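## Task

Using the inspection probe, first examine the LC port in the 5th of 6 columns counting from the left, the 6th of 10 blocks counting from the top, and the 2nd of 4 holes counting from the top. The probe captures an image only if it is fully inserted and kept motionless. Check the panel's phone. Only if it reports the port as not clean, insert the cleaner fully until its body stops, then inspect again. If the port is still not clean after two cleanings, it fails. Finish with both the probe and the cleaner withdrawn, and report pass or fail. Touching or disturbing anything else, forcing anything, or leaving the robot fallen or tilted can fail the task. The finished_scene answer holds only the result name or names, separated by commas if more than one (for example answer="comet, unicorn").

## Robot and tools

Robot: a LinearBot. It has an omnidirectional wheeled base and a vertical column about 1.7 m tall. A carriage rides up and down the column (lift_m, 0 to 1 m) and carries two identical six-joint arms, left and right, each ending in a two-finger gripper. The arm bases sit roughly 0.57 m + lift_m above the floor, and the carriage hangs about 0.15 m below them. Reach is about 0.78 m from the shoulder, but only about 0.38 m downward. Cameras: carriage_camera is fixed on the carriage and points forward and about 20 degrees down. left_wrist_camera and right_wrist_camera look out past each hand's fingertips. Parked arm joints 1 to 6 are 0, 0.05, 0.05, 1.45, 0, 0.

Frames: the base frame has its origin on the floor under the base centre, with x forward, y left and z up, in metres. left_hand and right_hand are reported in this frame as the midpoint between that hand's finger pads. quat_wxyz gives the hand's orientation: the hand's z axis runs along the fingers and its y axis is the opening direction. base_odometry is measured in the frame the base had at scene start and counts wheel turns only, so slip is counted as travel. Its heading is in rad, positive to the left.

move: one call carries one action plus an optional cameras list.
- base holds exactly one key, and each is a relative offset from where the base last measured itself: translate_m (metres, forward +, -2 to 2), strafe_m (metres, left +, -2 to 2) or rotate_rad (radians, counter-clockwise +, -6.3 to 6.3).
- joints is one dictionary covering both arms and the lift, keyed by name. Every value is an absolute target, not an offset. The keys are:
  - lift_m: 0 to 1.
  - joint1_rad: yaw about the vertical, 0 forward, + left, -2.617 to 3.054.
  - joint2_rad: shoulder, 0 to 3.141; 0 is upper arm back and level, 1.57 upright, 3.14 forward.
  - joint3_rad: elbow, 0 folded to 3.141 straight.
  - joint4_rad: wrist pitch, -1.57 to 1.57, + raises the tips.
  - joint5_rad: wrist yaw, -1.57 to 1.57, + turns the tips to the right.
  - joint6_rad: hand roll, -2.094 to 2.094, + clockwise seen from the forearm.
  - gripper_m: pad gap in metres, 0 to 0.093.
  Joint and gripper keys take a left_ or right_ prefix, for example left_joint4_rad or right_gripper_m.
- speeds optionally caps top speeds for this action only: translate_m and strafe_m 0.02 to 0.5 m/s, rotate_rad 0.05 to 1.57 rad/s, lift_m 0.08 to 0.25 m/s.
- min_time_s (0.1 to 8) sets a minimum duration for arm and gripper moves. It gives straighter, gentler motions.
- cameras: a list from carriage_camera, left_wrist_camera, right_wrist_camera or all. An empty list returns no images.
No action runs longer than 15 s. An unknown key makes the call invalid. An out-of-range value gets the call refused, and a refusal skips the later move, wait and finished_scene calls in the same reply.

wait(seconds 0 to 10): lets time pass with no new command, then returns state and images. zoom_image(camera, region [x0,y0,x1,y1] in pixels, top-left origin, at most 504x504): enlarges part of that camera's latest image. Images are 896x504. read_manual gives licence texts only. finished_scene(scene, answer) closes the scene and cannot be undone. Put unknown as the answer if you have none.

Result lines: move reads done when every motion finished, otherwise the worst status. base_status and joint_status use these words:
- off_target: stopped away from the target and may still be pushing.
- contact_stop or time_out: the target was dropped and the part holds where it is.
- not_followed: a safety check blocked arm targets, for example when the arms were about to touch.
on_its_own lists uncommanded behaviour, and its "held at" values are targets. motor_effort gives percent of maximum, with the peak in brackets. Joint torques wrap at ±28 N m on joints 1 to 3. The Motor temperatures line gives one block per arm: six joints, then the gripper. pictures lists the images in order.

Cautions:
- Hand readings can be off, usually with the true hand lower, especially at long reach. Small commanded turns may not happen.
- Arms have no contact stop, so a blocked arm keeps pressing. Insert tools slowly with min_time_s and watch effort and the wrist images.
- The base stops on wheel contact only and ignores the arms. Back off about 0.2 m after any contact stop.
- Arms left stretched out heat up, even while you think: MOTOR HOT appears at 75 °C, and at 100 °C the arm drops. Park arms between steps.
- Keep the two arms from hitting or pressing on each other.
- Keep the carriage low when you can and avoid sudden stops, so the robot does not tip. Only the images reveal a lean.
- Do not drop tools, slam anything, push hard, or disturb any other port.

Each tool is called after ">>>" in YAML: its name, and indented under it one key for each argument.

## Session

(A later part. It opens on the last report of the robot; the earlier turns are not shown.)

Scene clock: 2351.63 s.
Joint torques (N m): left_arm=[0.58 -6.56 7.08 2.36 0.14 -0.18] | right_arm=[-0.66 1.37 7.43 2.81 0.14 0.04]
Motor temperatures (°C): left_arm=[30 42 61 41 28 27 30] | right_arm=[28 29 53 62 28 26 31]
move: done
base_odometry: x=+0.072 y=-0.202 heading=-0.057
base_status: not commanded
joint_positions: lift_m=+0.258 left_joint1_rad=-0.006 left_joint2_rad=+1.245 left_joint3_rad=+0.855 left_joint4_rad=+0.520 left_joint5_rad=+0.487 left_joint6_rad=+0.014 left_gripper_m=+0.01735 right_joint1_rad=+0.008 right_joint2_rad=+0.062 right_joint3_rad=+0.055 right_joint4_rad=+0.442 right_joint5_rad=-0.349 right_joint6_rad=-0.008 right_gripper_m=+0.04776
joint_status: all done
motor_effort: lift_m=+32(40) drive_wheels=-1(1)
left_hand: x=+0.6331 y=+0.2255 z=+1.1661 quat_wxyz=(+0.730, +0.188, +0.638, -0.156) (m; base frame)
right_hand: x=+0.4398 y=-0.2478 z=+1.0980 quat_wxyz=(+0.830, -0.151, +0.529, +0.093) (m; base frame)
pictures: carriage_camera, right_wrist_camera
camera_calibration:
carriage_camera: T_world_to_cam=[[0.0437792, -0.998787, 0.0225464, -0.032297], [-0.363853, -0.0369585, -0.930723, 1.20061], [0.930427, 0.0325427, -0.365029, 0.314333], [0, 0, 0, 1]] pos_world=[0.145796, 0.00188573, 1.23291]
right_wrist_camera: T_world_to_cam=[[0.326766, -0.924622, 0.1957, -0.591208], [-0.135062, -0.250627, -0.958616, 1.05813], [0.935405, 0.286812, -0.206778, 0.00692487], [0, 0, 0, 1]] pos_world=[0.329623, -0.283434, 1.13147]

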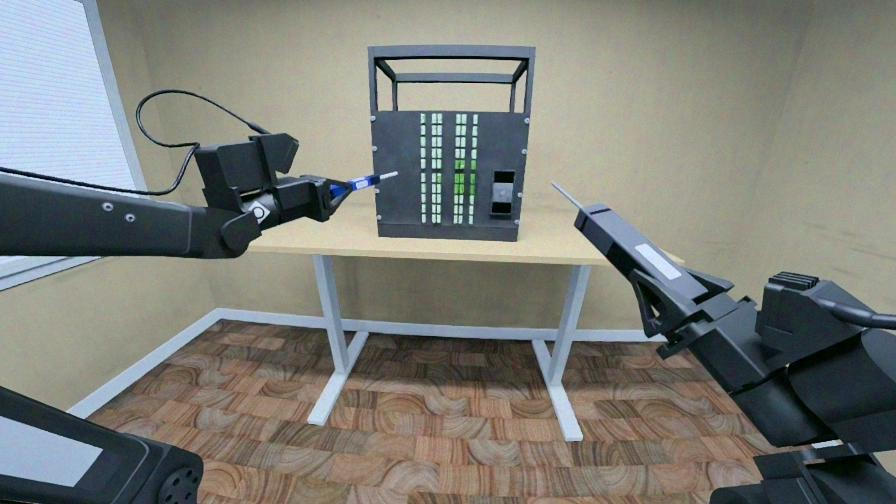

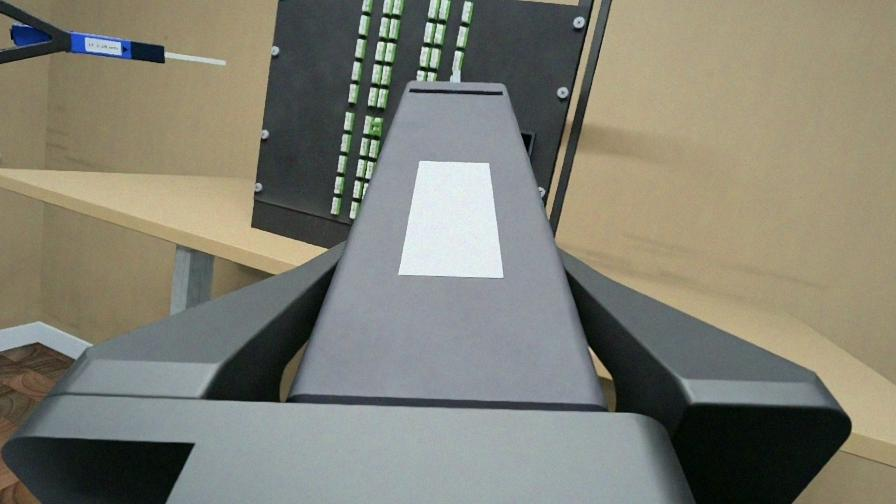

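>>> move:
  joints: {"right_joint1_rad": 0.94, "right_joint2_rad": 1.692, "right_joint3_rad": 1.355, "right_joint4_rad": 0.439, "right_joint5_rad": 0.95, "right_joint6_rad": -0.03, "lift_m": 0.2563}
  min_time_s: 4
  speeds: {"lift_m": 0.08}

Scene clock: 2361.57 s.
Joint torques (N m): left_arm=[0.57 -6.38 7.24 2.34 0.14 -0.18] | right_arm=[0.65 -7.2 12.82 2.79 0.17 -0.14]
Motor temperatures (°C): left_arm=[30 42 59 43 28 27 30] | right_arm=[28 29 54 63 28 26 31]
move: off_target
base_odometry: x=+0.072 y=-0.202 heading=-0.057
base_status: not commanded
joint_positions: lift_m=+0.257 left_joint1_rad=-0.006 left_joint2_rad=+1.244 left_joint3_rad=+0.853 left_joint4_rad=+0.525 left_joint5_rad=+0.489 left_joint6_rad=+0.014 left_gripper_m=+0.01735 right_joint1_rad=+0.933 right_joint2_rad=+1.684 right_joint3_rad=+1.301 right_joint4_rad=+0.396 right_joint5_rad=+0.938 right_joint6_rad=-0.021 right_gripper_m=+0.04776
joint_status: right_joint4_rad off_target (ended at +0.396, target +0.439); the others done
motor_effort: lift_m=+32(37) drive_wheels=-1(1)
left_hand: x=+0.6325 y=+0.2252 z=+1.1655 quat_wxyz=(+0.731, +0.188, +0.637, -0.156) (m; base frame)
right_hand: x=+0.6191 y=-0.0092 z=+1.1516 quat_wxyz=(+0.710, -0.002, +0.704, -0.006) (m; base frame)
pictures: carriage_camera, left_wrist_camera, right_wrist_camera
camera_calibration:
carriage_camera: T_world_to_cam=[[0.0437792, -0.998787, 0.0225464, -0.0322677], [-0.363853, -0.0369585, -0.930723, 1.1994], [0.930427, 0.0325427, -0.365029, 0.313858], [0, 0, 0, 1]] pos_world=[0.145796, 0.00188573, 1.23161]
left_wrist_camera: T_world_to_cam=[[-0.460066, -0.886546, -0.0487492, 0.546496], [-0.446962, 0.278689, -0.850034, 1.21241], [0.767179, -0.369282, -0.524468, 0.335556], [0, 0, 0, 1]] pos_world=[0.535892, 0.270524, 1.23322]
right_wrist_camera: T_world_to_cam=[[0.027088, -0.998564, 0.046209, -0.0825808], [-0.575234, -0.0533765, -0.816245, 1.30392], [0.81754, -0.00447058, -0.575854, 0.27725], [0, 0, 0, 1]] pos_world=[0.525636, -0.0116239, 1.22779]

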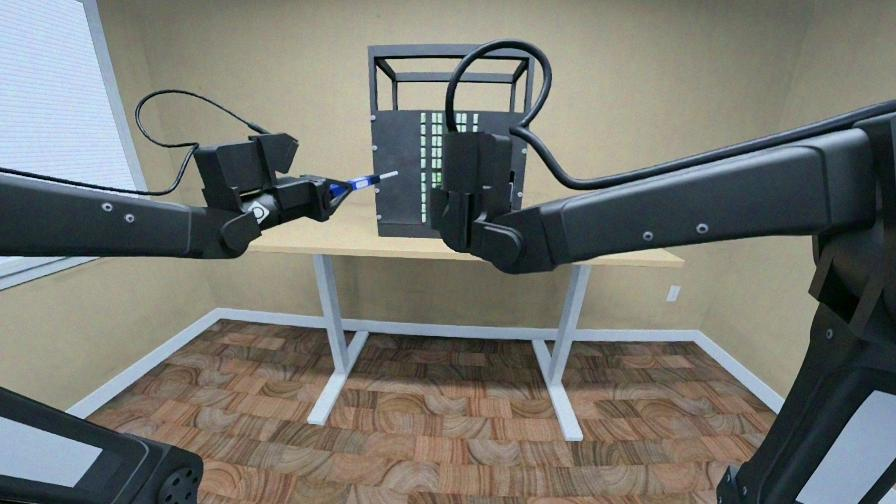

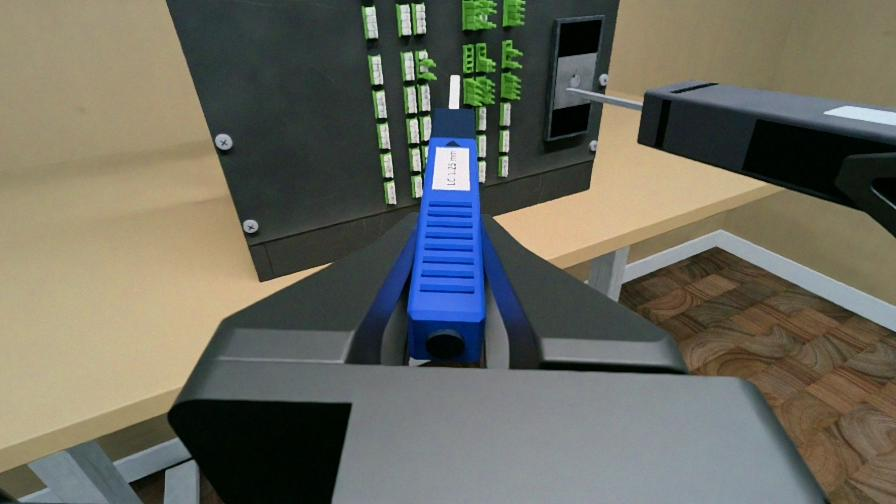

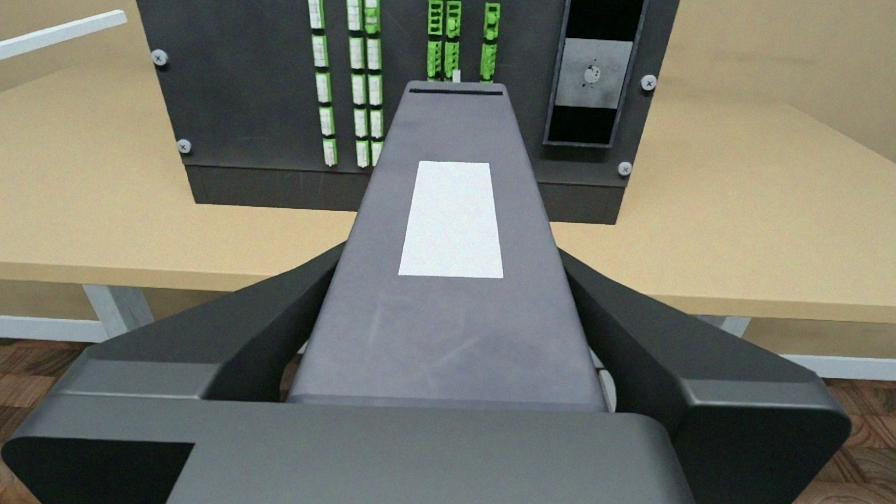

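>>> move:
  joints: {"right_joint3_rad": 1.394, "right_joint1_rad": 0.947}
  min_time_s: 1.5
  cameras: []

Scene clock: 2368.13 s.
Joint torques (N m): left_arm=[0.59 -6.37 7.21 2.34 0.12 -0.18] | right_arm=[0.84 -7.17 12.77 2.76 0.13 -0.15]
Motor temperatures (°C): left_arm=[30 42 58 44 28 27 30] | right_arm=[28 30 56 63 28 26 31]
move: done
base_odometry: x=+0.072 y=-0.202 heading=-0.057
base_status: not commanded
joint_positions: lift_m=+0.257 left_joint1_rad=-0.006 left_joint2_rad=+1.244 left_joint3_rad=+0.853 left_joint4_rad=+0.525 left_joint5_rad=+0.489 left_joint6_rad=+0.014 left_gripper_m=+0.01735 right_joint1_rad=+0.938 right_joint2_rad=+1.684 right_joint3_rad=+1.339 right_joint4_rad=+0.396 right_joint5_rad=+0.940 right_joint6_rad=-0.021 right_gripper_m=+0.04776
joint_status: all done
motor_effort: lift_m=+30(39) drive_wheels=-1(1)
left_hand: x=+0.6325 y=+0.2252 z=+1.1655 quat_wxyz=(+0.731, +0.188, +0.637, -0.156) (m; base frame)
right_hand: x=+0.6179 y=-0.0066 z=+1.1680 quat_wxyz=(+0.718, +0.008, +0.696, +0.006) (m; base frame)
pictures: none
No camera images: "cameras" was empty.

>>> move:
  joints: {"right_joint3_rad": 1.355, "right_joint1_rad": 0.943, "right_joint5_rad": 0.953}
  min_time_s: 1
  cameras: ["right_wrist_camera"]

>>> zoom_image:
  camera: "right_wrist_camera"
  region: [405, 0, 525, 100]

Scene clock: 2375.67 s.
Joint torques (N m): left_arm=[0.55 -6.37 7.21 2.33 0.13 -0.18] | right_arm=[0.43 -7.2 9.4 2.76 0.11 -0.15]
Motor temperatures (°C): left_arm=[30 42 58 44 28 27 30] | right_arm=[28 31 57 63 28 26 31]
move: done
base_odometry: x=+0.072 y=-0.202 heading=-0.057
base_status: not commanded
joint_positions: lift_m=+0.257 left_joint1_rad=-0.006 left_joint2_rad=+1.244 left_joint3_rad=+0.853 left_joint4_rad=+0.525 left_joint5_rad=+0.489 left_joint6_rad=+0.014 left_gripper_m=+0.01735 right_joint1_rad=+0.938 right_joint2_rad=+1.684 right_joint3_rad=+1.340 right_joint4_rad=+0.396 right_joint5_rad=+0.943 right_joint6_rad=-0.021 right_gripper_m=+0.04776
joint_status: all done
motor_effort: lift_m=+27(35) drive_wheels=-1(1)
left_hand: x=+0.6325 y=+0.2252 z=+1.1655 quat_wxyz=(+0.731, +0.188, +0.637, -0.156) (m; base frame)
right_hand: x=+0.6179 y=-0.0070 z=+1.1683 quat_wxyz=(+0.718, +0.009, +0.696, +0.005) (m; base frame)
pictures: right_wrist_camera
camera_calibration:
right_wrist_camera: T_world_to_cam=[[0.0267278, -0.999524, 0.0154247, -0.0449756], [-0.556113, -0.0276894, -0.830645, 1.32216], [0.830677, 0.0136234, -0.556589, 0.257329], [0, 0, 0, 1]] pos_world=[0.522717, -0.0118501, 1.24217]

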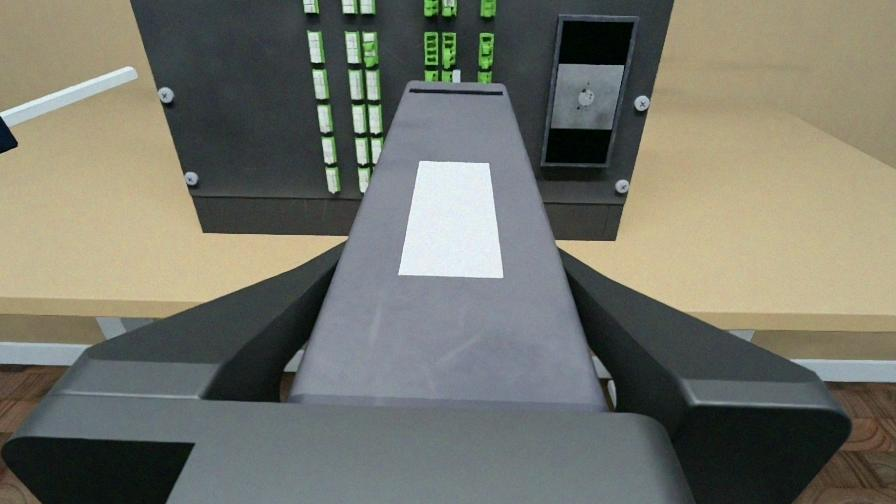

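Scaled by 4.200 from the camera's 896x504 image, which has a finer 1280x720 frame.

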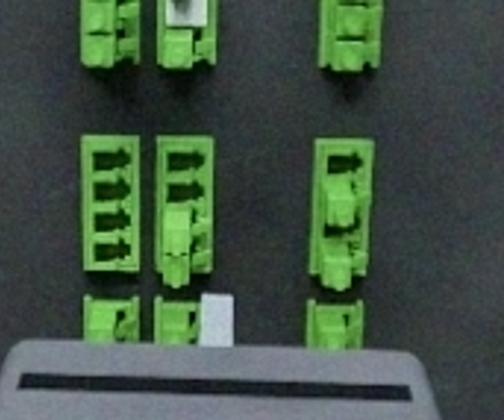

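>>> move:
  base: {"translate_m": 0.085}
  speeds: {"translate_m": 0.1}
  cameras: ["right_wrist_camera"]

>>> zoom_image:
  camera: "right_wrist_camera"
  region: [405, 0, 525, 100]

Scene clock: 2398.70 s.
Joint torques (N m): left_arm=[0.61 -6.15 7.19 2.33 0.13 -0.18] | right_arm=[0.29 -7.19 9.37 2.77 0.07 -0.16]
Motor temperatures (°C): left_arm=[30 41 56 45 28 27 30] | right_arm=[28 33 56 63 28 26 31]
move: done
base_odometry: x=+0.157 y=-0.207 heading=-0.057
base_status: done
joint_positions: lift_m=+0.257 left_joint1_rad=-0.006 left_joint2_rad=+1.241 left_joint3_rad=+0.853 left_joint4_rad=+0.525 left_joint5_rad=+0.489 left_joint6_rad=+0.014 left_gripper_m=+0.01735 right_joint1_rad=+0.940 right_joint2_rad=+1.684 right_joint3_rad=+1.340 right_joint4_rad=+0.394 right_joint5_rad=+0.948 right_joint6_rad=-0.021 right_gripper_m=+0.04776
joint_status: not commanded
motor_effort: lift_m=+31(35) drive_wheels=+2(10)
left_hand: x=+0.6318 y=+0.2252 z=+1.1666 quat_wxyz=(+0.732, +0.189, +0.636, -0.156) (m; base frame)
right_hand: x=+0.6174 y=-0.0070 z=+1.1679 quat_wxyz=(+0.717, +0.009, +0.697, +0.004) (m; base frame)
pictures: right_wrist_camera
camera_calibration:
right_wrist_camera: T_world_to_cam=[[0.0241307, -0.999567, 0.0168669, -0.0451068], [-0.55727, -0.0274566, -0.829877, 1.32143], [0.829981, 0.0106262, -0.557691, 0.259252], [0, 0, 0, 1]] pos_world=[0.522308, -0.0115601, 1.24197]

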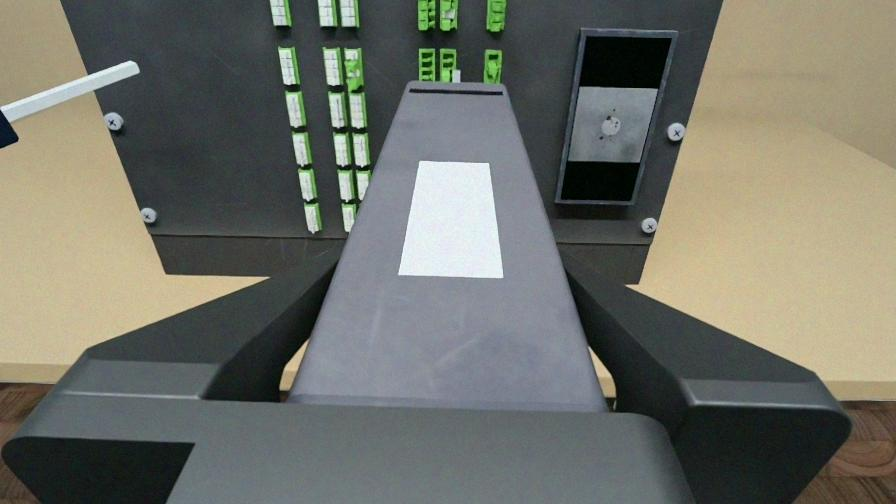

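Scaled by 4.200 from the camera's 896x504 image, which has a finer 1280x720 frame.

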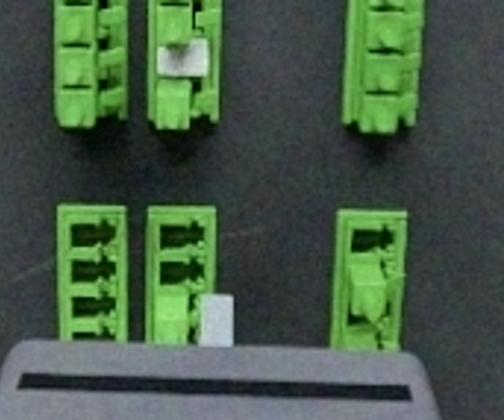

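>>> move:
  joints: {"right_joint1_rad": 0.955, "right_joint2_rad": 1.709}
  min_time_s: 1
  cameras: ["right_wrist_camera"]

>>> zoom_image:
  camera: "right_wrist_camera"
  region: [405, 0, 525, 100]

Scene clock: 2419.47 s.
Joint torques (N m): left_arm=[0.57 -6.12 7.24 2.33 0.13 -0.18] | right_arm=[0.72 -7.25 9.42 2.79 0.08 -0.15]
Motor temperatures (°C): left_arm=[29 39 56 45 28 27 30] | right_arm=[28 34 57 63 28 26 31]
move: done
base_odometry: x=+0.157 y=-0.207 heading=-0.057
base_status: not commanded
joint_positions: lift_m=+0.257 left_joint1_rad=-0.006 left_joint2_rad=+1.241 left_joint3_rad=+0.853 left_joint4_rad=+0.525 left_joint5_rad=+0.489 left_joint6_rad=+0.014 left_gripper_m=+0.01735 right_joint1_rad=+0.947 right_joint2_rad=+1.700 right_joint3_rad=+1.340 right_joint4_rad=+0.394 right_joint5_rad=+0.948 right_joint6_rad=-0.021 right_gripper_m=+0.04776
joint_status: all done
motor_effort: lift_m=+31(36) drive_wheels=+2(2)
left_hand: x=+0.6318 y=+0.2252 z=+1.1666 quat_wxyz=(+0.732, +0.189, +0.636, -0.156) (m; base frame)
right_hand: x=+0.6174 y=-0.0011 z=+1.1608 quat_wxyz=(+0.714, +0.002, +0.700, +0.002) (m; base frame)
pictures: right_wrist_camera
camera_calibration:
right_wrist_camera: T_world_to_cam=[[0.0315966, -0.999074, 0.0291902, -0.0580118], [-0.564662, -0.0419405, -0.824256, 1.31371], [0.824717, 0.00956108, -0.565465, 0.267477], [0, 0, 0, 1]] pos_world=[0.523045, -0.0054177, 1.23578]

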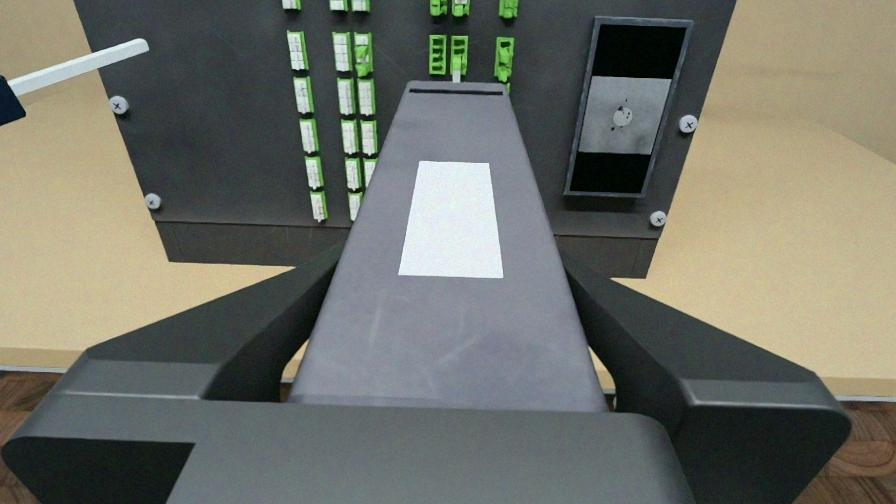

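Scaled by 4.200 from the camera's 896x504 image, which has a finer 1280x720 frame.

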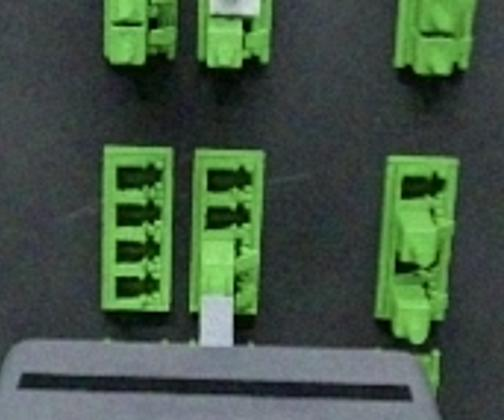

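>>> move:
  joints: {"right_joint1_rad": 0.949, "right_joint2_rad": 1.686}
  min_time_s: 1
  cameras: ["right_wrist_camera"]

>>> zoom_image:
  camera: "right_wrist_camera"
  region: [405, 0, 525, 100]

Scene clock: 2433.67 s.
Joint torques (N m): left_arm=[0.57 -6.13 7.21 2.32 0.13 -0.18] | right_arm=[0.17 -9.06 9.4 2.79 0.09 -0.15]
Motor temperatures (°C): left_arm=[29 38 55 46 28 27 30] | right_arm=[28 35 57 63 28 26 31]
move: done
base_odometry: x=+0.157 y=-0.207 heading=-0.057
base_status: not commanded
joint_positions: lift_m=+0.257 left_joint1_rad=-0.006 left_joint2_rad=+1.241 left_joint3_rad=+0.853 left_joint4_rad=+0.525 left_joint5_rad=+0.489 left_joint6_rad=+0.014 left_gripper_m=+0.01735 right_joint1_rad=+0.947 right_joint2_rad=+1.700 right_joint3_rad=+1.340 right_joint4_rad=+0.394 right_joint5_rad=+0.948 right_joint6_rad=-0.021 right_gripper_m=+0.04776
joint_status: all done
motor_effort: lift_m=+32(37) drive_wheels=+2(2)
left_hand: x=+0.6318 y=+0.2252 z=+1.1666 quat_wxyz=(+0.732, +0.189, +0.636, -0.156) (m; base frame)
right_hand: x=+0.6174 y=-0.0011 z=+1.1608 quat_wxyz=(+0.714, +0.002, +0.700, +0.002) (m; base frame)
pictures: right_wrist_camera
camera_calibration:
right_wrist_camera: T_world_to_cam=[[0.0315966, -0.999074, 0.0291902, -0.0580118], [-0.564662, -0.0419405, -0.824256, 1.31371], [0.824717, 0.00956108, -0.565465, 0.267477], [0, 0, 0, 1]] pos_world=[0.523045, -0.0054177, 1.23578]

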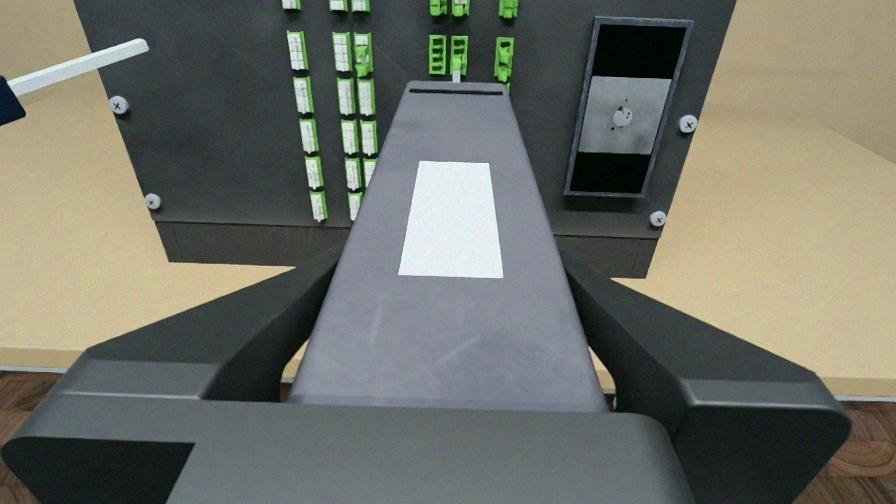

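Scaled by 4.200 from the camera's 896x504 image, which has a finer 1280x720 frame.

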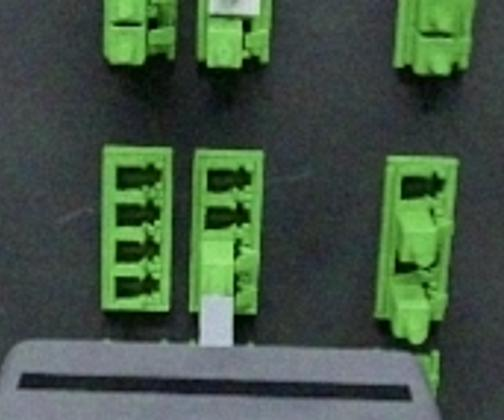

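>>> move:
  joints: {"right_joint2_rad": 1.676}
  min_time_s: 1
  cameras: []

Scene clock: 2441.03 s.
Joint torques (N m): left_arm=[0.57 -6.11 7.19 2.32 0.14 -0.17] | right_arm=[0.2 -9.84 9.42 2.79 0.09 -0.15]
Motor temperatures (°C): left_arm=[29 38 55 46 28 27 30] | right_arm=[28 36 57 63 28 26 31]
move: done
base_odometry: x=+0.157 y=-0.207 heading=-0.057
base_status: not commanded
joint_positions: lift_m=+0.257 left_joint1_rad=-0.006 left_joint2_rad=+1.241 left_joint3_rad=+0.853 left_joint4_rad=+0.525 left_joint5_rad=+0.489 left_joint6_rad=+0.014 left_gripper_m=+0.01735 right_joint1_rad=+0.947 right_joint2_rad=+1.700 right_joint3_rad=+1.340 right_joint4_rad=+0.394 right_joint5_rad=+0.948 right_joint6_rad=-0.021 right_gripper_m=+0.04776
joint_status: all done
motor_effort: lift_m=+31(34) drive_wheels=+2(2)
left_hand: x=+0.6318 y=+0.2252 z=+1.1666 quat_wxyz=(+0.732, +0.189, +0.636, -0.156) (m; base frame)
right_hand: x=+0.6174 y=-0.0011 z=+1.1608 quat_wxyz=(+0.714, +0.002, +0.700, +0.002) (m; base frame)
pictures: none
No camera images: "cameras" was empty.

>>> move:
  joints: {"right_joint2_rad": 1.668}
  min_time_s: 1
  cameras: []

Scene clock: 2444.27 s.
Joint torques (N m): left_arm=[0.58 -6.08 7.21 2.33 0.13 -0.17] | right_arm=[0.14 -10.45 9.39 2.79 0.09 -0.15]
Motor temperatures (°C): left_arm=[29 38 55 46 28 27 30] | right_arm=[28 37 57 63 28 26 31]
move: done
base_odometry: x=+0.157 y=-0.207 heading=-0.057
base_status: not commanded
joint_positions: lift_m=+0.257 left_joint1_rad=-0.006 left_joint2_rad=+1.241 left_joint3_rad=+0.853 left_joint4_rad=+0.525 left_joint5_rad=+0.489 left_joint6_rad=+0.014 left_gripper_m=+0.01735 right_joint1_rad=+0.947 right_joint2_rad=+1.700 right_joint3_rad=+1.340 right_joint4_rad=+0.394 right_joint5_rad=+0.948 right_joint6_rad=-0.021 right_gripper_m=+0.04776
joint_status: all done
motor_effort: lift_m=+32(37) drive_wheels=+2(2)
left_hand: x=+0.6318 y=+0.2252 z=+1.1666 quat_wxyz=(+0.732, +0.189, +0.636, -0.156) (m; base frame)
right_hand: x=+0.6174 y=-0.0011 z=+1.1608 quat_wxyz=(+0.714, +0.002, +0.700, +0.002) (m; base frame)
pictures: none
No camera images: "cameras" was empty.

>>> move:
  joints: {"right_joint2_rad": 1.686, "lift_m": 0.2608}
  min_time_s: 1
  speeds: {"lift_m": 0.08}
  cameras: []

>>> move:
  base: {"translate_m": 0.03}
  speeds: {"translate_m": 0.05}
  cameras: ["right_wrist_camera"]

>>> zoom_image:
  camera: "right_wrist_camera"
  region: [425, 30, 497, 90]

Scene clock: 2456.60 s.
Joint torques (N m): left_arm=[0.55 -6 7.46 2.29 0.13 -0.18] | right_arm=[0.17 -9.1 9.42 2.78 0.07 -0.14]
Motor temperatures (°C): left_arm=[29 38 55 46 28 27 30] | right_arm=[28 39 57 63 28 26 31]
move: done
base_odometry: x=+0.157 y=-0.207 heading=-0.057
base_status: not commanded
joint_positions: lift_m=+0.261 left_joint1_rad=-0.006 left_joint2_rad=+1.240 left_joint3_rad=+0.850 left_joint4_rad=+0.528 left_joint5_rad=+0.489 left_joint6_rad=+0.013 left_gripper_m=+0.01735 right_joint1_rad=+0.947 right_joint2_rad=+1.700 right_joint3_rad=+1.340 right_joint4_rad=+0.394 right_joint5_rad=+0.949 right_joint6_rad=-0.022 right_gripper_m=+0.04776
joint_status: all done
motor_effort: lift_m=+36(51) drive_wheels=-2(2)
left_hand: x=+0.6314 y=+0.2252 z=+1.1704 quat_wxyz=(+0.732, +0.189, +0.635, -0.156) (m; base frame)
right_hand: x=+0.6174 y=-0.0013 z=+1.1647 quat_wxyz=(+0.714, +0.003, +0.700, +0.001) (m; base frame)
pictures: none
No camera images: "cameras" was empty.

Scene clock: 2457.70 s.
Joint torques (N m): left_arm=[0.55 -5.86 7.38 2.31 0.14 -0.19] | right_arm=[0.09 -9.13 9.4 2.8 0.06 -0.15]
Motor temperatures (°C): left_arm=[29 38 55 46 28 27 30] | right_arm=[28 39 57 63 28 26 31]
move: done
base_odometry: x=+0.187 y=-0.208 heading=-0.057
base_status: done
joint_positions: lift_m=+0.261 left_joint1_rad=-0.006 left_joint2_rad=+1.239 left_joint3_rad=+0.850 left_joint4_rad=+0.528 left_joint5_rad=+0.489 left_joint6_rad=+0.013 left_gripper_m=+0.01735 right_joint1_rad=+0.949 right_joint2_rad=+1.700 right_joint3_rad=+1.340 right_joint4_rad=+0.394 right_joint5_rad=+0.950 right_joint6_rad=-0.022 right_gripper_m=+0.04776
joint_status: not commanded
motor_effort: lift_m=+35(42) drive_wheels=+1(10)
left_hand: x=+0.6311 y=+0.2252 z=+1.1709 quat_wxyz=(+0.733, +0.189, +0.635, -0.156) (m; base frame)
right_hand: x=+0.6170 y=-0.0010 z=+1.1647 quat_wxyz=(+0.714, +0.002, +0.700, +0.002) (m; base frame)
pictures: right_wrist_camera
camera_calibration:
right_wrist_camera: T_world_to_cam=[[0.0308275, -0.99908, 0.0298211, -0.0581962], [-0.564877, -0.0420281, -0.824104, 1.31664], [0.824599, 0.00855984, -0.565653, 0.270302], [0, 0, 0, 1]] pos_world=[0.522642, -0.00512051, 1.23968]

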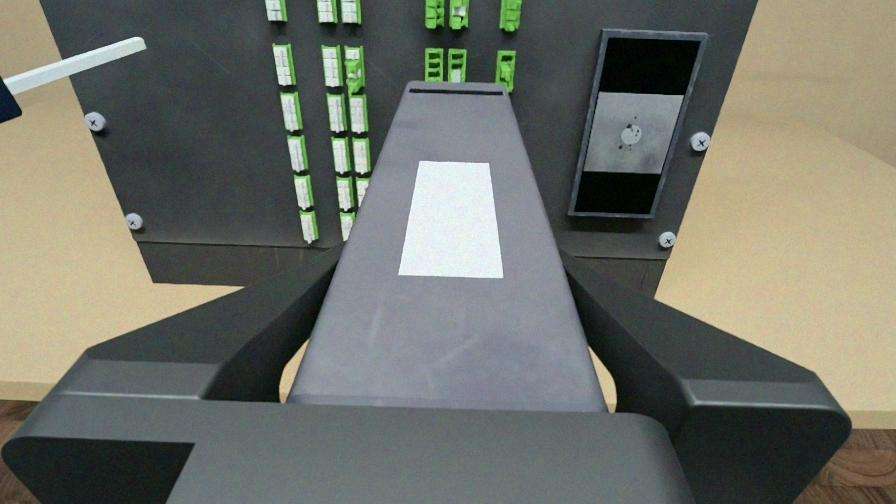

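Scaled by 7.000 from the camera's 896x504 image, which has a finer 1280x720 frame.

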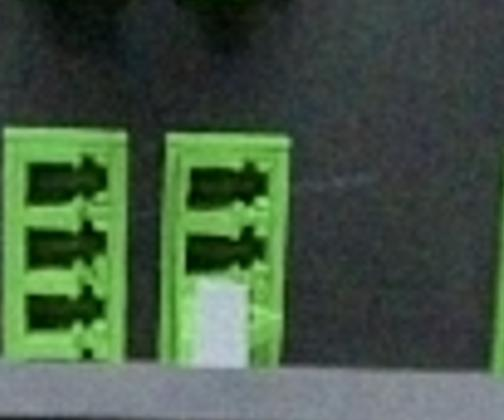

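>>> move:
  joints: {"right_joint5_rad": 0.935, "lift_m": 0.2602}
  speeds: {"lift_m": 0.08}
  cameras: []

>>> move:
  base: {"translate_m": 0.013}
  speeds: {"translate_m": 0.03}
  cameras: ["right_wrist_camera"]

>>> zoom_image:
  camera: "right_wrist_camera"
  region: [435, 45, 475, 85]

Scene clock: 2469.20 s.
Joint torques (N m): left_arm=[0.55 -5.9 7.46 2.26 0.12 -0.18] | right_arm=[0.09 -9.06 9.43 2.79 -0.12 -0.14]
Motor temperatures (°C): left_arm=[29 38 54 45 28 27 30] | right_arm=[28 40 57 64 28 26 31]
move: done
base_odometry: x=+0.187 y=-0.208 heading=-0.057
base_status: not commanded
joint_positions: lift_m=+0.260 left_joint1_rad=-0.006 left_joint2_rad=+1.239 left_joint3_rad=+0.850 left_joint4_rad=+0.528 left_joint5_rad=+0.489 left_joint6_rad=+0.013 left_gripper_m=+0.01735 right_joint1_rad=+0.949 right_joint2_rad=+1.700 right_joint3_rad=+1.340 right_joint4_rad=+0.394 right_joint5_rad=+0.948 right_joint6_rad=-0.022 right_gripper_m=+0.04776
joint_status: all done
motor_effort: lift_m=+34(36) drive_wheels=+1(1)
left_hand: x=+0.6311 y=+0.2252 z=+1.1707 quat_wxyz=(+0.733, +0.189, +0.635, -0.156) (m; base frame)
right_hand: x=+0.6170 y=-0.0008 z=+1.1645 quat_wxyz=(+0.714, +0.002, +0.700, +0.002) (m; base frame)
pictures: none
No camera images: "cameras" was empty.

Scene clock: 2470.07 s.
Joint torques (N m): left_arm=[0.75 -5.75 7.32 2.29 0.12 -0.18] | right_arm=[0.13 -9.03 9.39 2.8 -0.11 -0.14]
Motor temperatures (°C): left_arm=[29 38 53 45 28 27 30] | right_arm=[28 40 57 64 28 26 31]
move: done
base_odometry: x=+0.199 y=-0.209 heading=-0.057
base_status: done
joint_positions: lift_m=+0.260 left_joint1_rad=-0.006 left_joint2_rad=+1.238 left_joint3_rad=+0.850 left_joint4_rad=+0.528 left_joint5_rad=+0.490 left_joint6_rad=+0.013 left_gripper_m=+0.01735 right_joint1_rad=+0.948 right_joint2_rad=+1.700 right_joint3_rad=+1.340 right_joint4_rad=+0.393 right_joint5_rad=+0.945 right_joint6_rad=-0.022 right_gripper_m=+0.04776
joint_status: not commanded
motor_effort: lift_m=+30(38) drive_wheels=-2(8)
left_hand: x=+0.6309 y=+0.2251 z=+1.1709 quat_wxyz=(+0.733, +0.189, +0.635, -0.156) (m; base frame)
right_hand: x=+0.6173 y=-0.0005 z=+1.1644 quat_wxyz=(+0.714, +0.001, +0.700, +0.003) (m; base frame)
pictures: right_wrist_camera
camera_calibration:
right_wrist_camera: T_world_to_cam=[[0.0345814, -0.998935, 0.0305535, -0.0609533], [-0.564991, -0.0447584, -0.823882, 1.31643], [0.824372, 0.0112285, -0.565937, 0.270413], [0, 0, 0, 1]] pos_world=[0.522957, -0.00500355, 1.23948]

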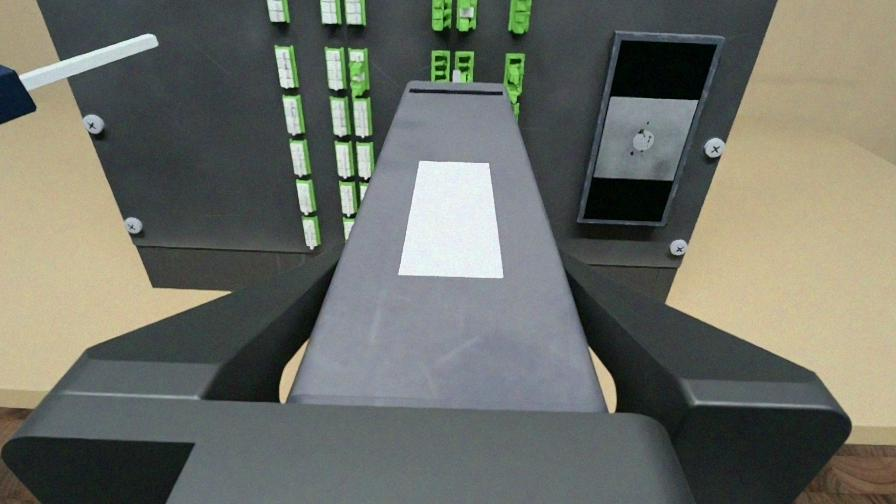

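Scaled by 12.600 from the camera's 896x504 image, which has a finer 1280x720 frame.

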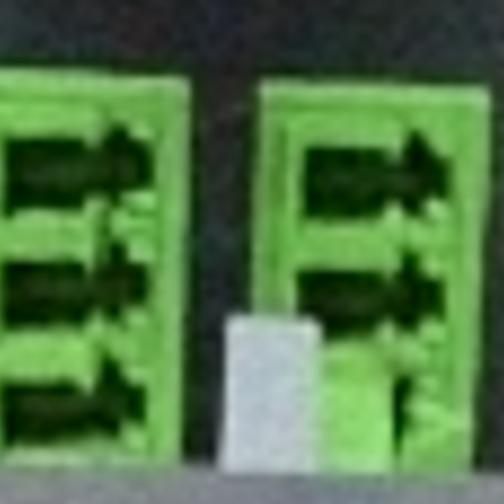

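>>> move:
  joints: {"right_joint5_rad": 0.964}
  cameras: ["right_wrist_camera"]

>>> zoom_image:
  camera: "right_wrist_camera"
  region: [435, 45, 475, 85]

Scene clock: 2483.17 s.
Joint torques (N m): left_arm=[0.57 -5.81 7.45 2.29 0.12 -0.18] | right_arm=[0.16 -9.03 9.42 2.81 0.15 -0.14]
Motor temperatures (°C): left_arm=[29 39 53 45 28 27 30] | right_arm=[28 41 57 64 28 26 31]
move: done
base_odometry: x=+0.199 y=-0.209 heading=-0.057
base_status: not commanded
joint_positions: lift_m=+0.260 left_joint1_rad=-0.006 left_joint2_rad=+1.238 left_joint3_rad=+0.850 left_joint4_rad=+0.528 left_joint5_rad=+0.490 left_joint6_rad=+0.013 left_gripper_m=+0.01735 right_joint1_rad=+0.948 right_joint2_rad=+1.700 right_joint3_rad=+1.340 right_joint4_rad=+0.393 right_joint5_rad=+0.953 right_joint6_rad=-0.022 right_gripper_m=+0.04776
joint_status: all done
motor_effort: lift_m=+32(38) drive_wheels=-2(2)
left_hand: x=+0.6309 y=+0.2251 z=+1.1709 quat_wxyz=(+0.733, +0.189, +0.635, -0.156) (m; base frame)
right_hand: x=+0.6173 y=-0.0018 z=+1.1644 quat_wxyz=(+0.714, +0.004, +0.700, +0.000) (m; base frame)
pictures: right_wrist_camera
camera_calibration:
right_wrist_camera: T_world_to_cam=[[0.0270501, -0.999171, 0.0304217, -0.0573811], [-0.565521, -0.0403906, -0.823744, 1.31644], [0.82429, 0.00507828, -0.566145, 0.270653], [0, 0, 0, 1]] pos_world=[0.522927, -0.00553643, 1.23938]

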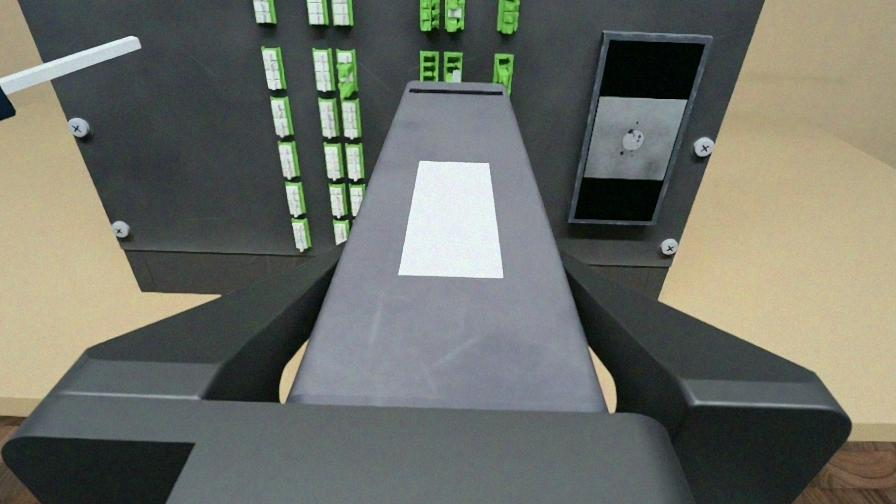

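Scaled by 12.600 from the camera's 896x504 image, which has a finer 1280x720 frame.

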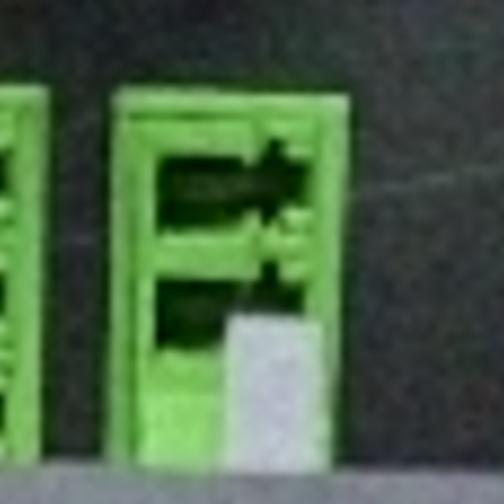

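>>> wait:
  seconds: 0.5
  cameras: ["right_wrist_camera"]

>>> zoom_image:
  camera: "right_wrist_camera"
  region: [435, 45, 475, 85]

Scene clock: 2503.87 s.
Joint torques (N m): left_arm=[0.61 -5.83 7.45 2.29 0.13 -0.18] | right_arm=[0.13 -9.06 9.42 2.8 0.15 -0.14]
Motor temperatures (°C): left_arm=[29 39 52 45 28 27 30] | right_arm=[28 42 57 64 28 26 31]
base_odometry: x=+0.199 y=-0.209 heading=-0.057
base_status: not commanded
joint_positions: lift_m=+0.260 left_joint1_rad=-0.006 left_joint2_rad=+1.238 left_joint3_rad=+0.850 left_joint4_rad=+0.528 left_joint5_rad=+0.490 left_joint6_rad=+0.013 left_gripper_m=+0.01735 right_joint1_rad=+0.948 right_joint2_rad=+1.700 right_joint3_rad=+1.340 right_joint4_rad=+0.393 right_joint5_rad=+0.954 right_joint6_rad=-0.022 right_gripper_m=+0.04776
joint_status: all done
motor_effort: lift_m=+33(38) drive_wheels=-2(2)
left_hand: x=+0.6309 y=+0.2251 z=+1.1709 quat_wxyz=(+0.733, +0.189, +0.635, -0.156) (m; base frame)
right_hand: x=+0.6173 y=-0.0020 z=+1.1644 quat_wxyz=(+0.714, +0.004, +0.700, +0.000) (m; base frame)
wait: 0.50 s; at rest from the start
pictures: right_wrist_camera
camera_calibration:
right_wrist_camera: T_world_to_cam=[[0.0258309, -0.999204, 0.030397, -0.0568182], [-0.565572, -0.0396801, -0.823744, 1.31646], [0.824294, 0.00408634, -0.566147, 0.270652], [0, 0, 0, 1]] pos_world=[0.522922, -0.00564173, 1.23938]

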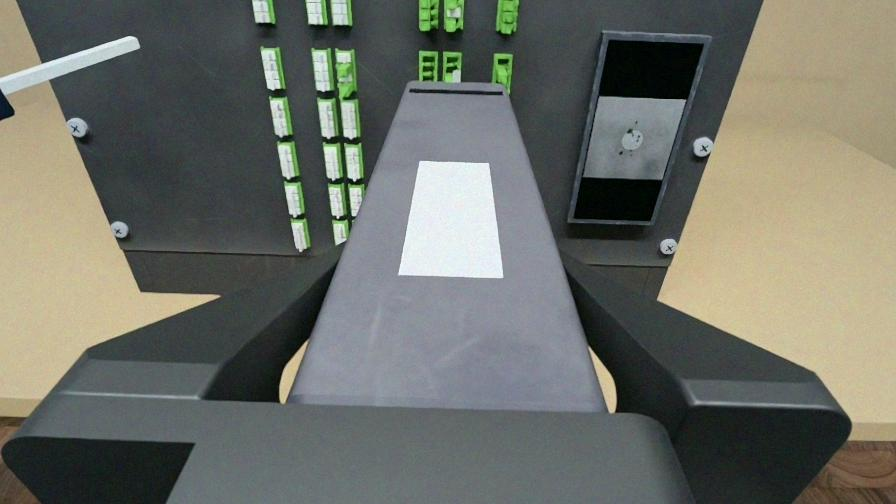

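Scaled by 12.600 from the camera's 896x504 image, which has a finer 1280x720 frame.

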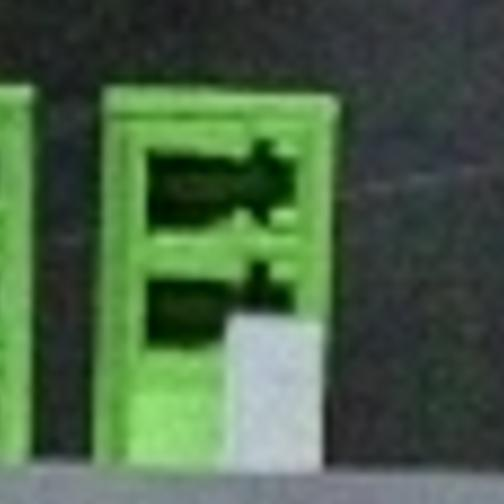

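>>> move:
  joints: {"right_joint5_rad": 0.932}
  cameras: []

>>> move:
  joints: {"right_joint5_rad": 0.942}
  cameras: []

>>> wait:
  seconds: 0.5
  cameras: ["right_wrist_camera"]

>>> zoom_image:
  camera: "right_wrist_camera"
  region: [435, 45, 475, 85]

Scene clock: 2515.37 s.
Joint torques (N m): left_arm=[0.58 -5.83 7.42 2.29 0.12 -0.18] | right_arm=[0.17 -9.06 9.4 2.81 -0.12 -0.15]
Motor temperatures (°C): left_arm=[29 39 52 45 28 27 30] | right_arm=[28 42 58 64 28 26 31]
move: done
base_odometry: x=+0.199 y=-0.209 heading=-0.057
base_status: not commanded
joint_positions: lift_m=+0.260 left_joint1_rad=-0.006 left_joint2_rad=+1.238 left_joint3_rad=+0.850 left_joint4_rad=+0.528 left_joint5_rad=+0.490 left_joint6_rad=+0.013 left_gripper_m=+0.01735 right_joint1_rad=+0.948 right_joint2_rad=+1.700 right_joint3_rad=+1.340 right_joint4_rad=+0.393 right_joint5_rad=+0.946 right_joint6_rad=-0.022 right_gripper_m=+0.04776
joint_status: all done
motor_effort: lift_m=+33(35) drive_wheels=-2(2)
left_hand: x=+0.6309 y=+0.2251 z=+1.1709 quat_wxyz=(+0.733, +0.189, +0.635, -0.156) (m; base frame)
right_hand: x=+0.6173 y=-0.0007 z=+1.1644 quat_wxyz=(+0.714, +0.001, +0.700, +0.002) (m; base frame)
pictures: none
No camera images: "cameras" was empty.

Scene clock: 2515.67 s.
Joint torques (N m): left_arm=[0.57 -5.83 7.43 2.29 0.13 -0.19] | right_arm=[0.16 -9.03 9.4 2.8 -0.01 -0.15]
Motor temperatures (°C): left_arm=[29 39 52 45 28 27 30] | right_arm=[28 42 58 64 28 26 31]
move: done
base_odometry: x=+0.199 y=-0.209 heading=-0.057
base_status: not commanded
joint_positions: lift_m=+0.260 left_joint1_rad=-0.006 left_joint2_rad=+1.238 left_joint3_rad=+0.850 left_joint4_rad=+0.528 left_joint5_rad=+0.490 left_joint6_rad=+0.013 left_gripper_m=+0.01735 right_joint1_rad=+0.948 right_joint2_rad=+1.700 right_joint3_rad=+1.340 right_joint4_rad=+0.393 right_joint5_rad=+0.946 right_joint6_rad=-0.022 right_gripper_m=+0.04776
joint_status: all done
motor_effort: lift_m=+31(37) drive_wheels=-2(2)
left_hand: x=+0.6309 y=+0.2251 z=+1.1709 quat_wxyz=(+0.733, +0.189, +0.635, -0.156) (m; base frame)
right_hand: x=+0.6173 y=-0.0007 z=+1.1644 quat_wxyz=(+0.714, +0.001, +0.700, +0.002) (m; base frame)
pictures: none
No camera images: "cameras" was empty.

Scene clock: 2516.17 s.
Joint torques (N m): left_arm=[0.55 -5.83 7.45 2.29 0.13 -0.17] | right_arm=[0.14 -9.03 9.39 2.8 -0.01 -0.15]
Motor temperatures (°C): left_arm=[29 39 52 45 28 27 30] | right_arm=[28 42 58 64 28 26 31]
base_odometry: x=+0.199 y=-0.209 heading=-0.057
base_status: not commanded
joint_positions: lift_m=+0.260 left_joint1_rad=-0.006 left_joint2_rad=+1.238 left_joint3_rad=+0.850 left_joint4_rad=+0.528 left_joint5_rad=+0.490 left_joint6_rad=+0.013 left_gripper_m=+0.01735 right_joint1_rad=+0.948 right_joint2_rad=+1.700 right_joint3_rad=+1.340 right_joint4_rad=+0.393 right_joint5_rad=+0.946 right_joint6_rad=-0.022 right_gripper_m=+0.04776
joint_status: all done
motor_effort: lift_m=+32(37) drive_wheels=-2(2)
left_hand: x=+0.6309 y=+0.2251 z=+1.1709 quat_wxyz=(+0.733, +0.189, +0.635, -0.156) (m; base frame)
right_hand: x=+0.6173 y=-0.0007 z=+1.1644 quat_wxyz=(+0.714, +0.001, +0.700, +0.002) (m; base frame)
wait: 0.50 s; at rest by 0.27 s
pictures: right_wrist_camera
camera_calibration:
right_wrist_camera: T_world_to_cam=[[0.0338613, -0.998959, 0.0305551, -0.0605819], [-0.565027, -0.0443524, -0.82388, 1.31645], [0.824378, 0.0106332, -0.56594, 0.270414], [0, 0, 0, 1]] pos_world=[0.522955, -0.00500669, 1.23948]

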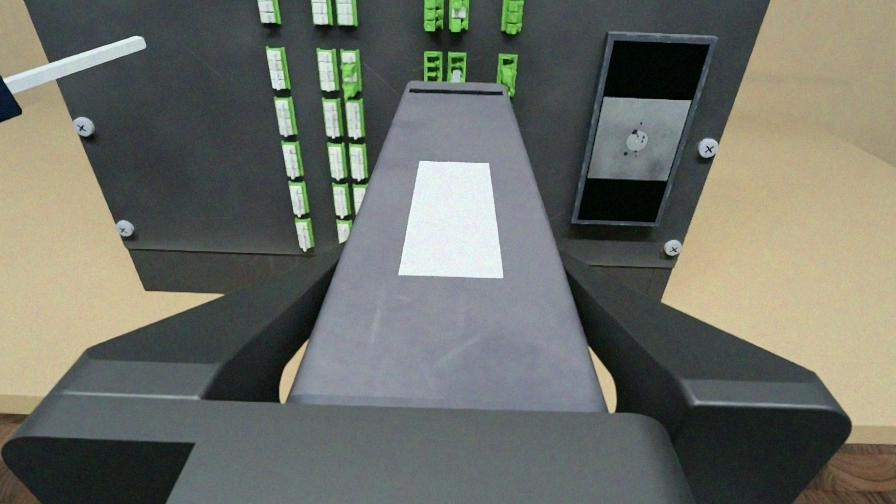

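Scaled by 12.600 from the camera's 896x504 image, which has a finer 1280x720 frame.

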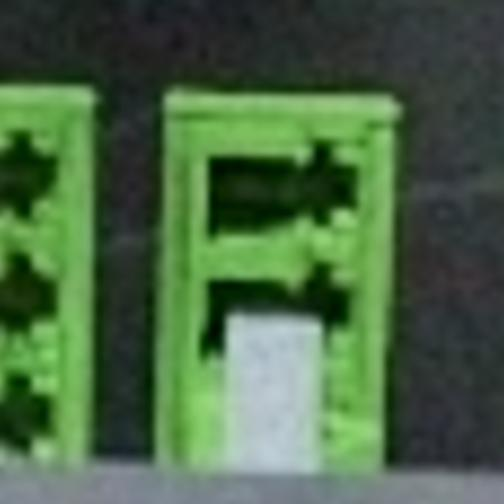

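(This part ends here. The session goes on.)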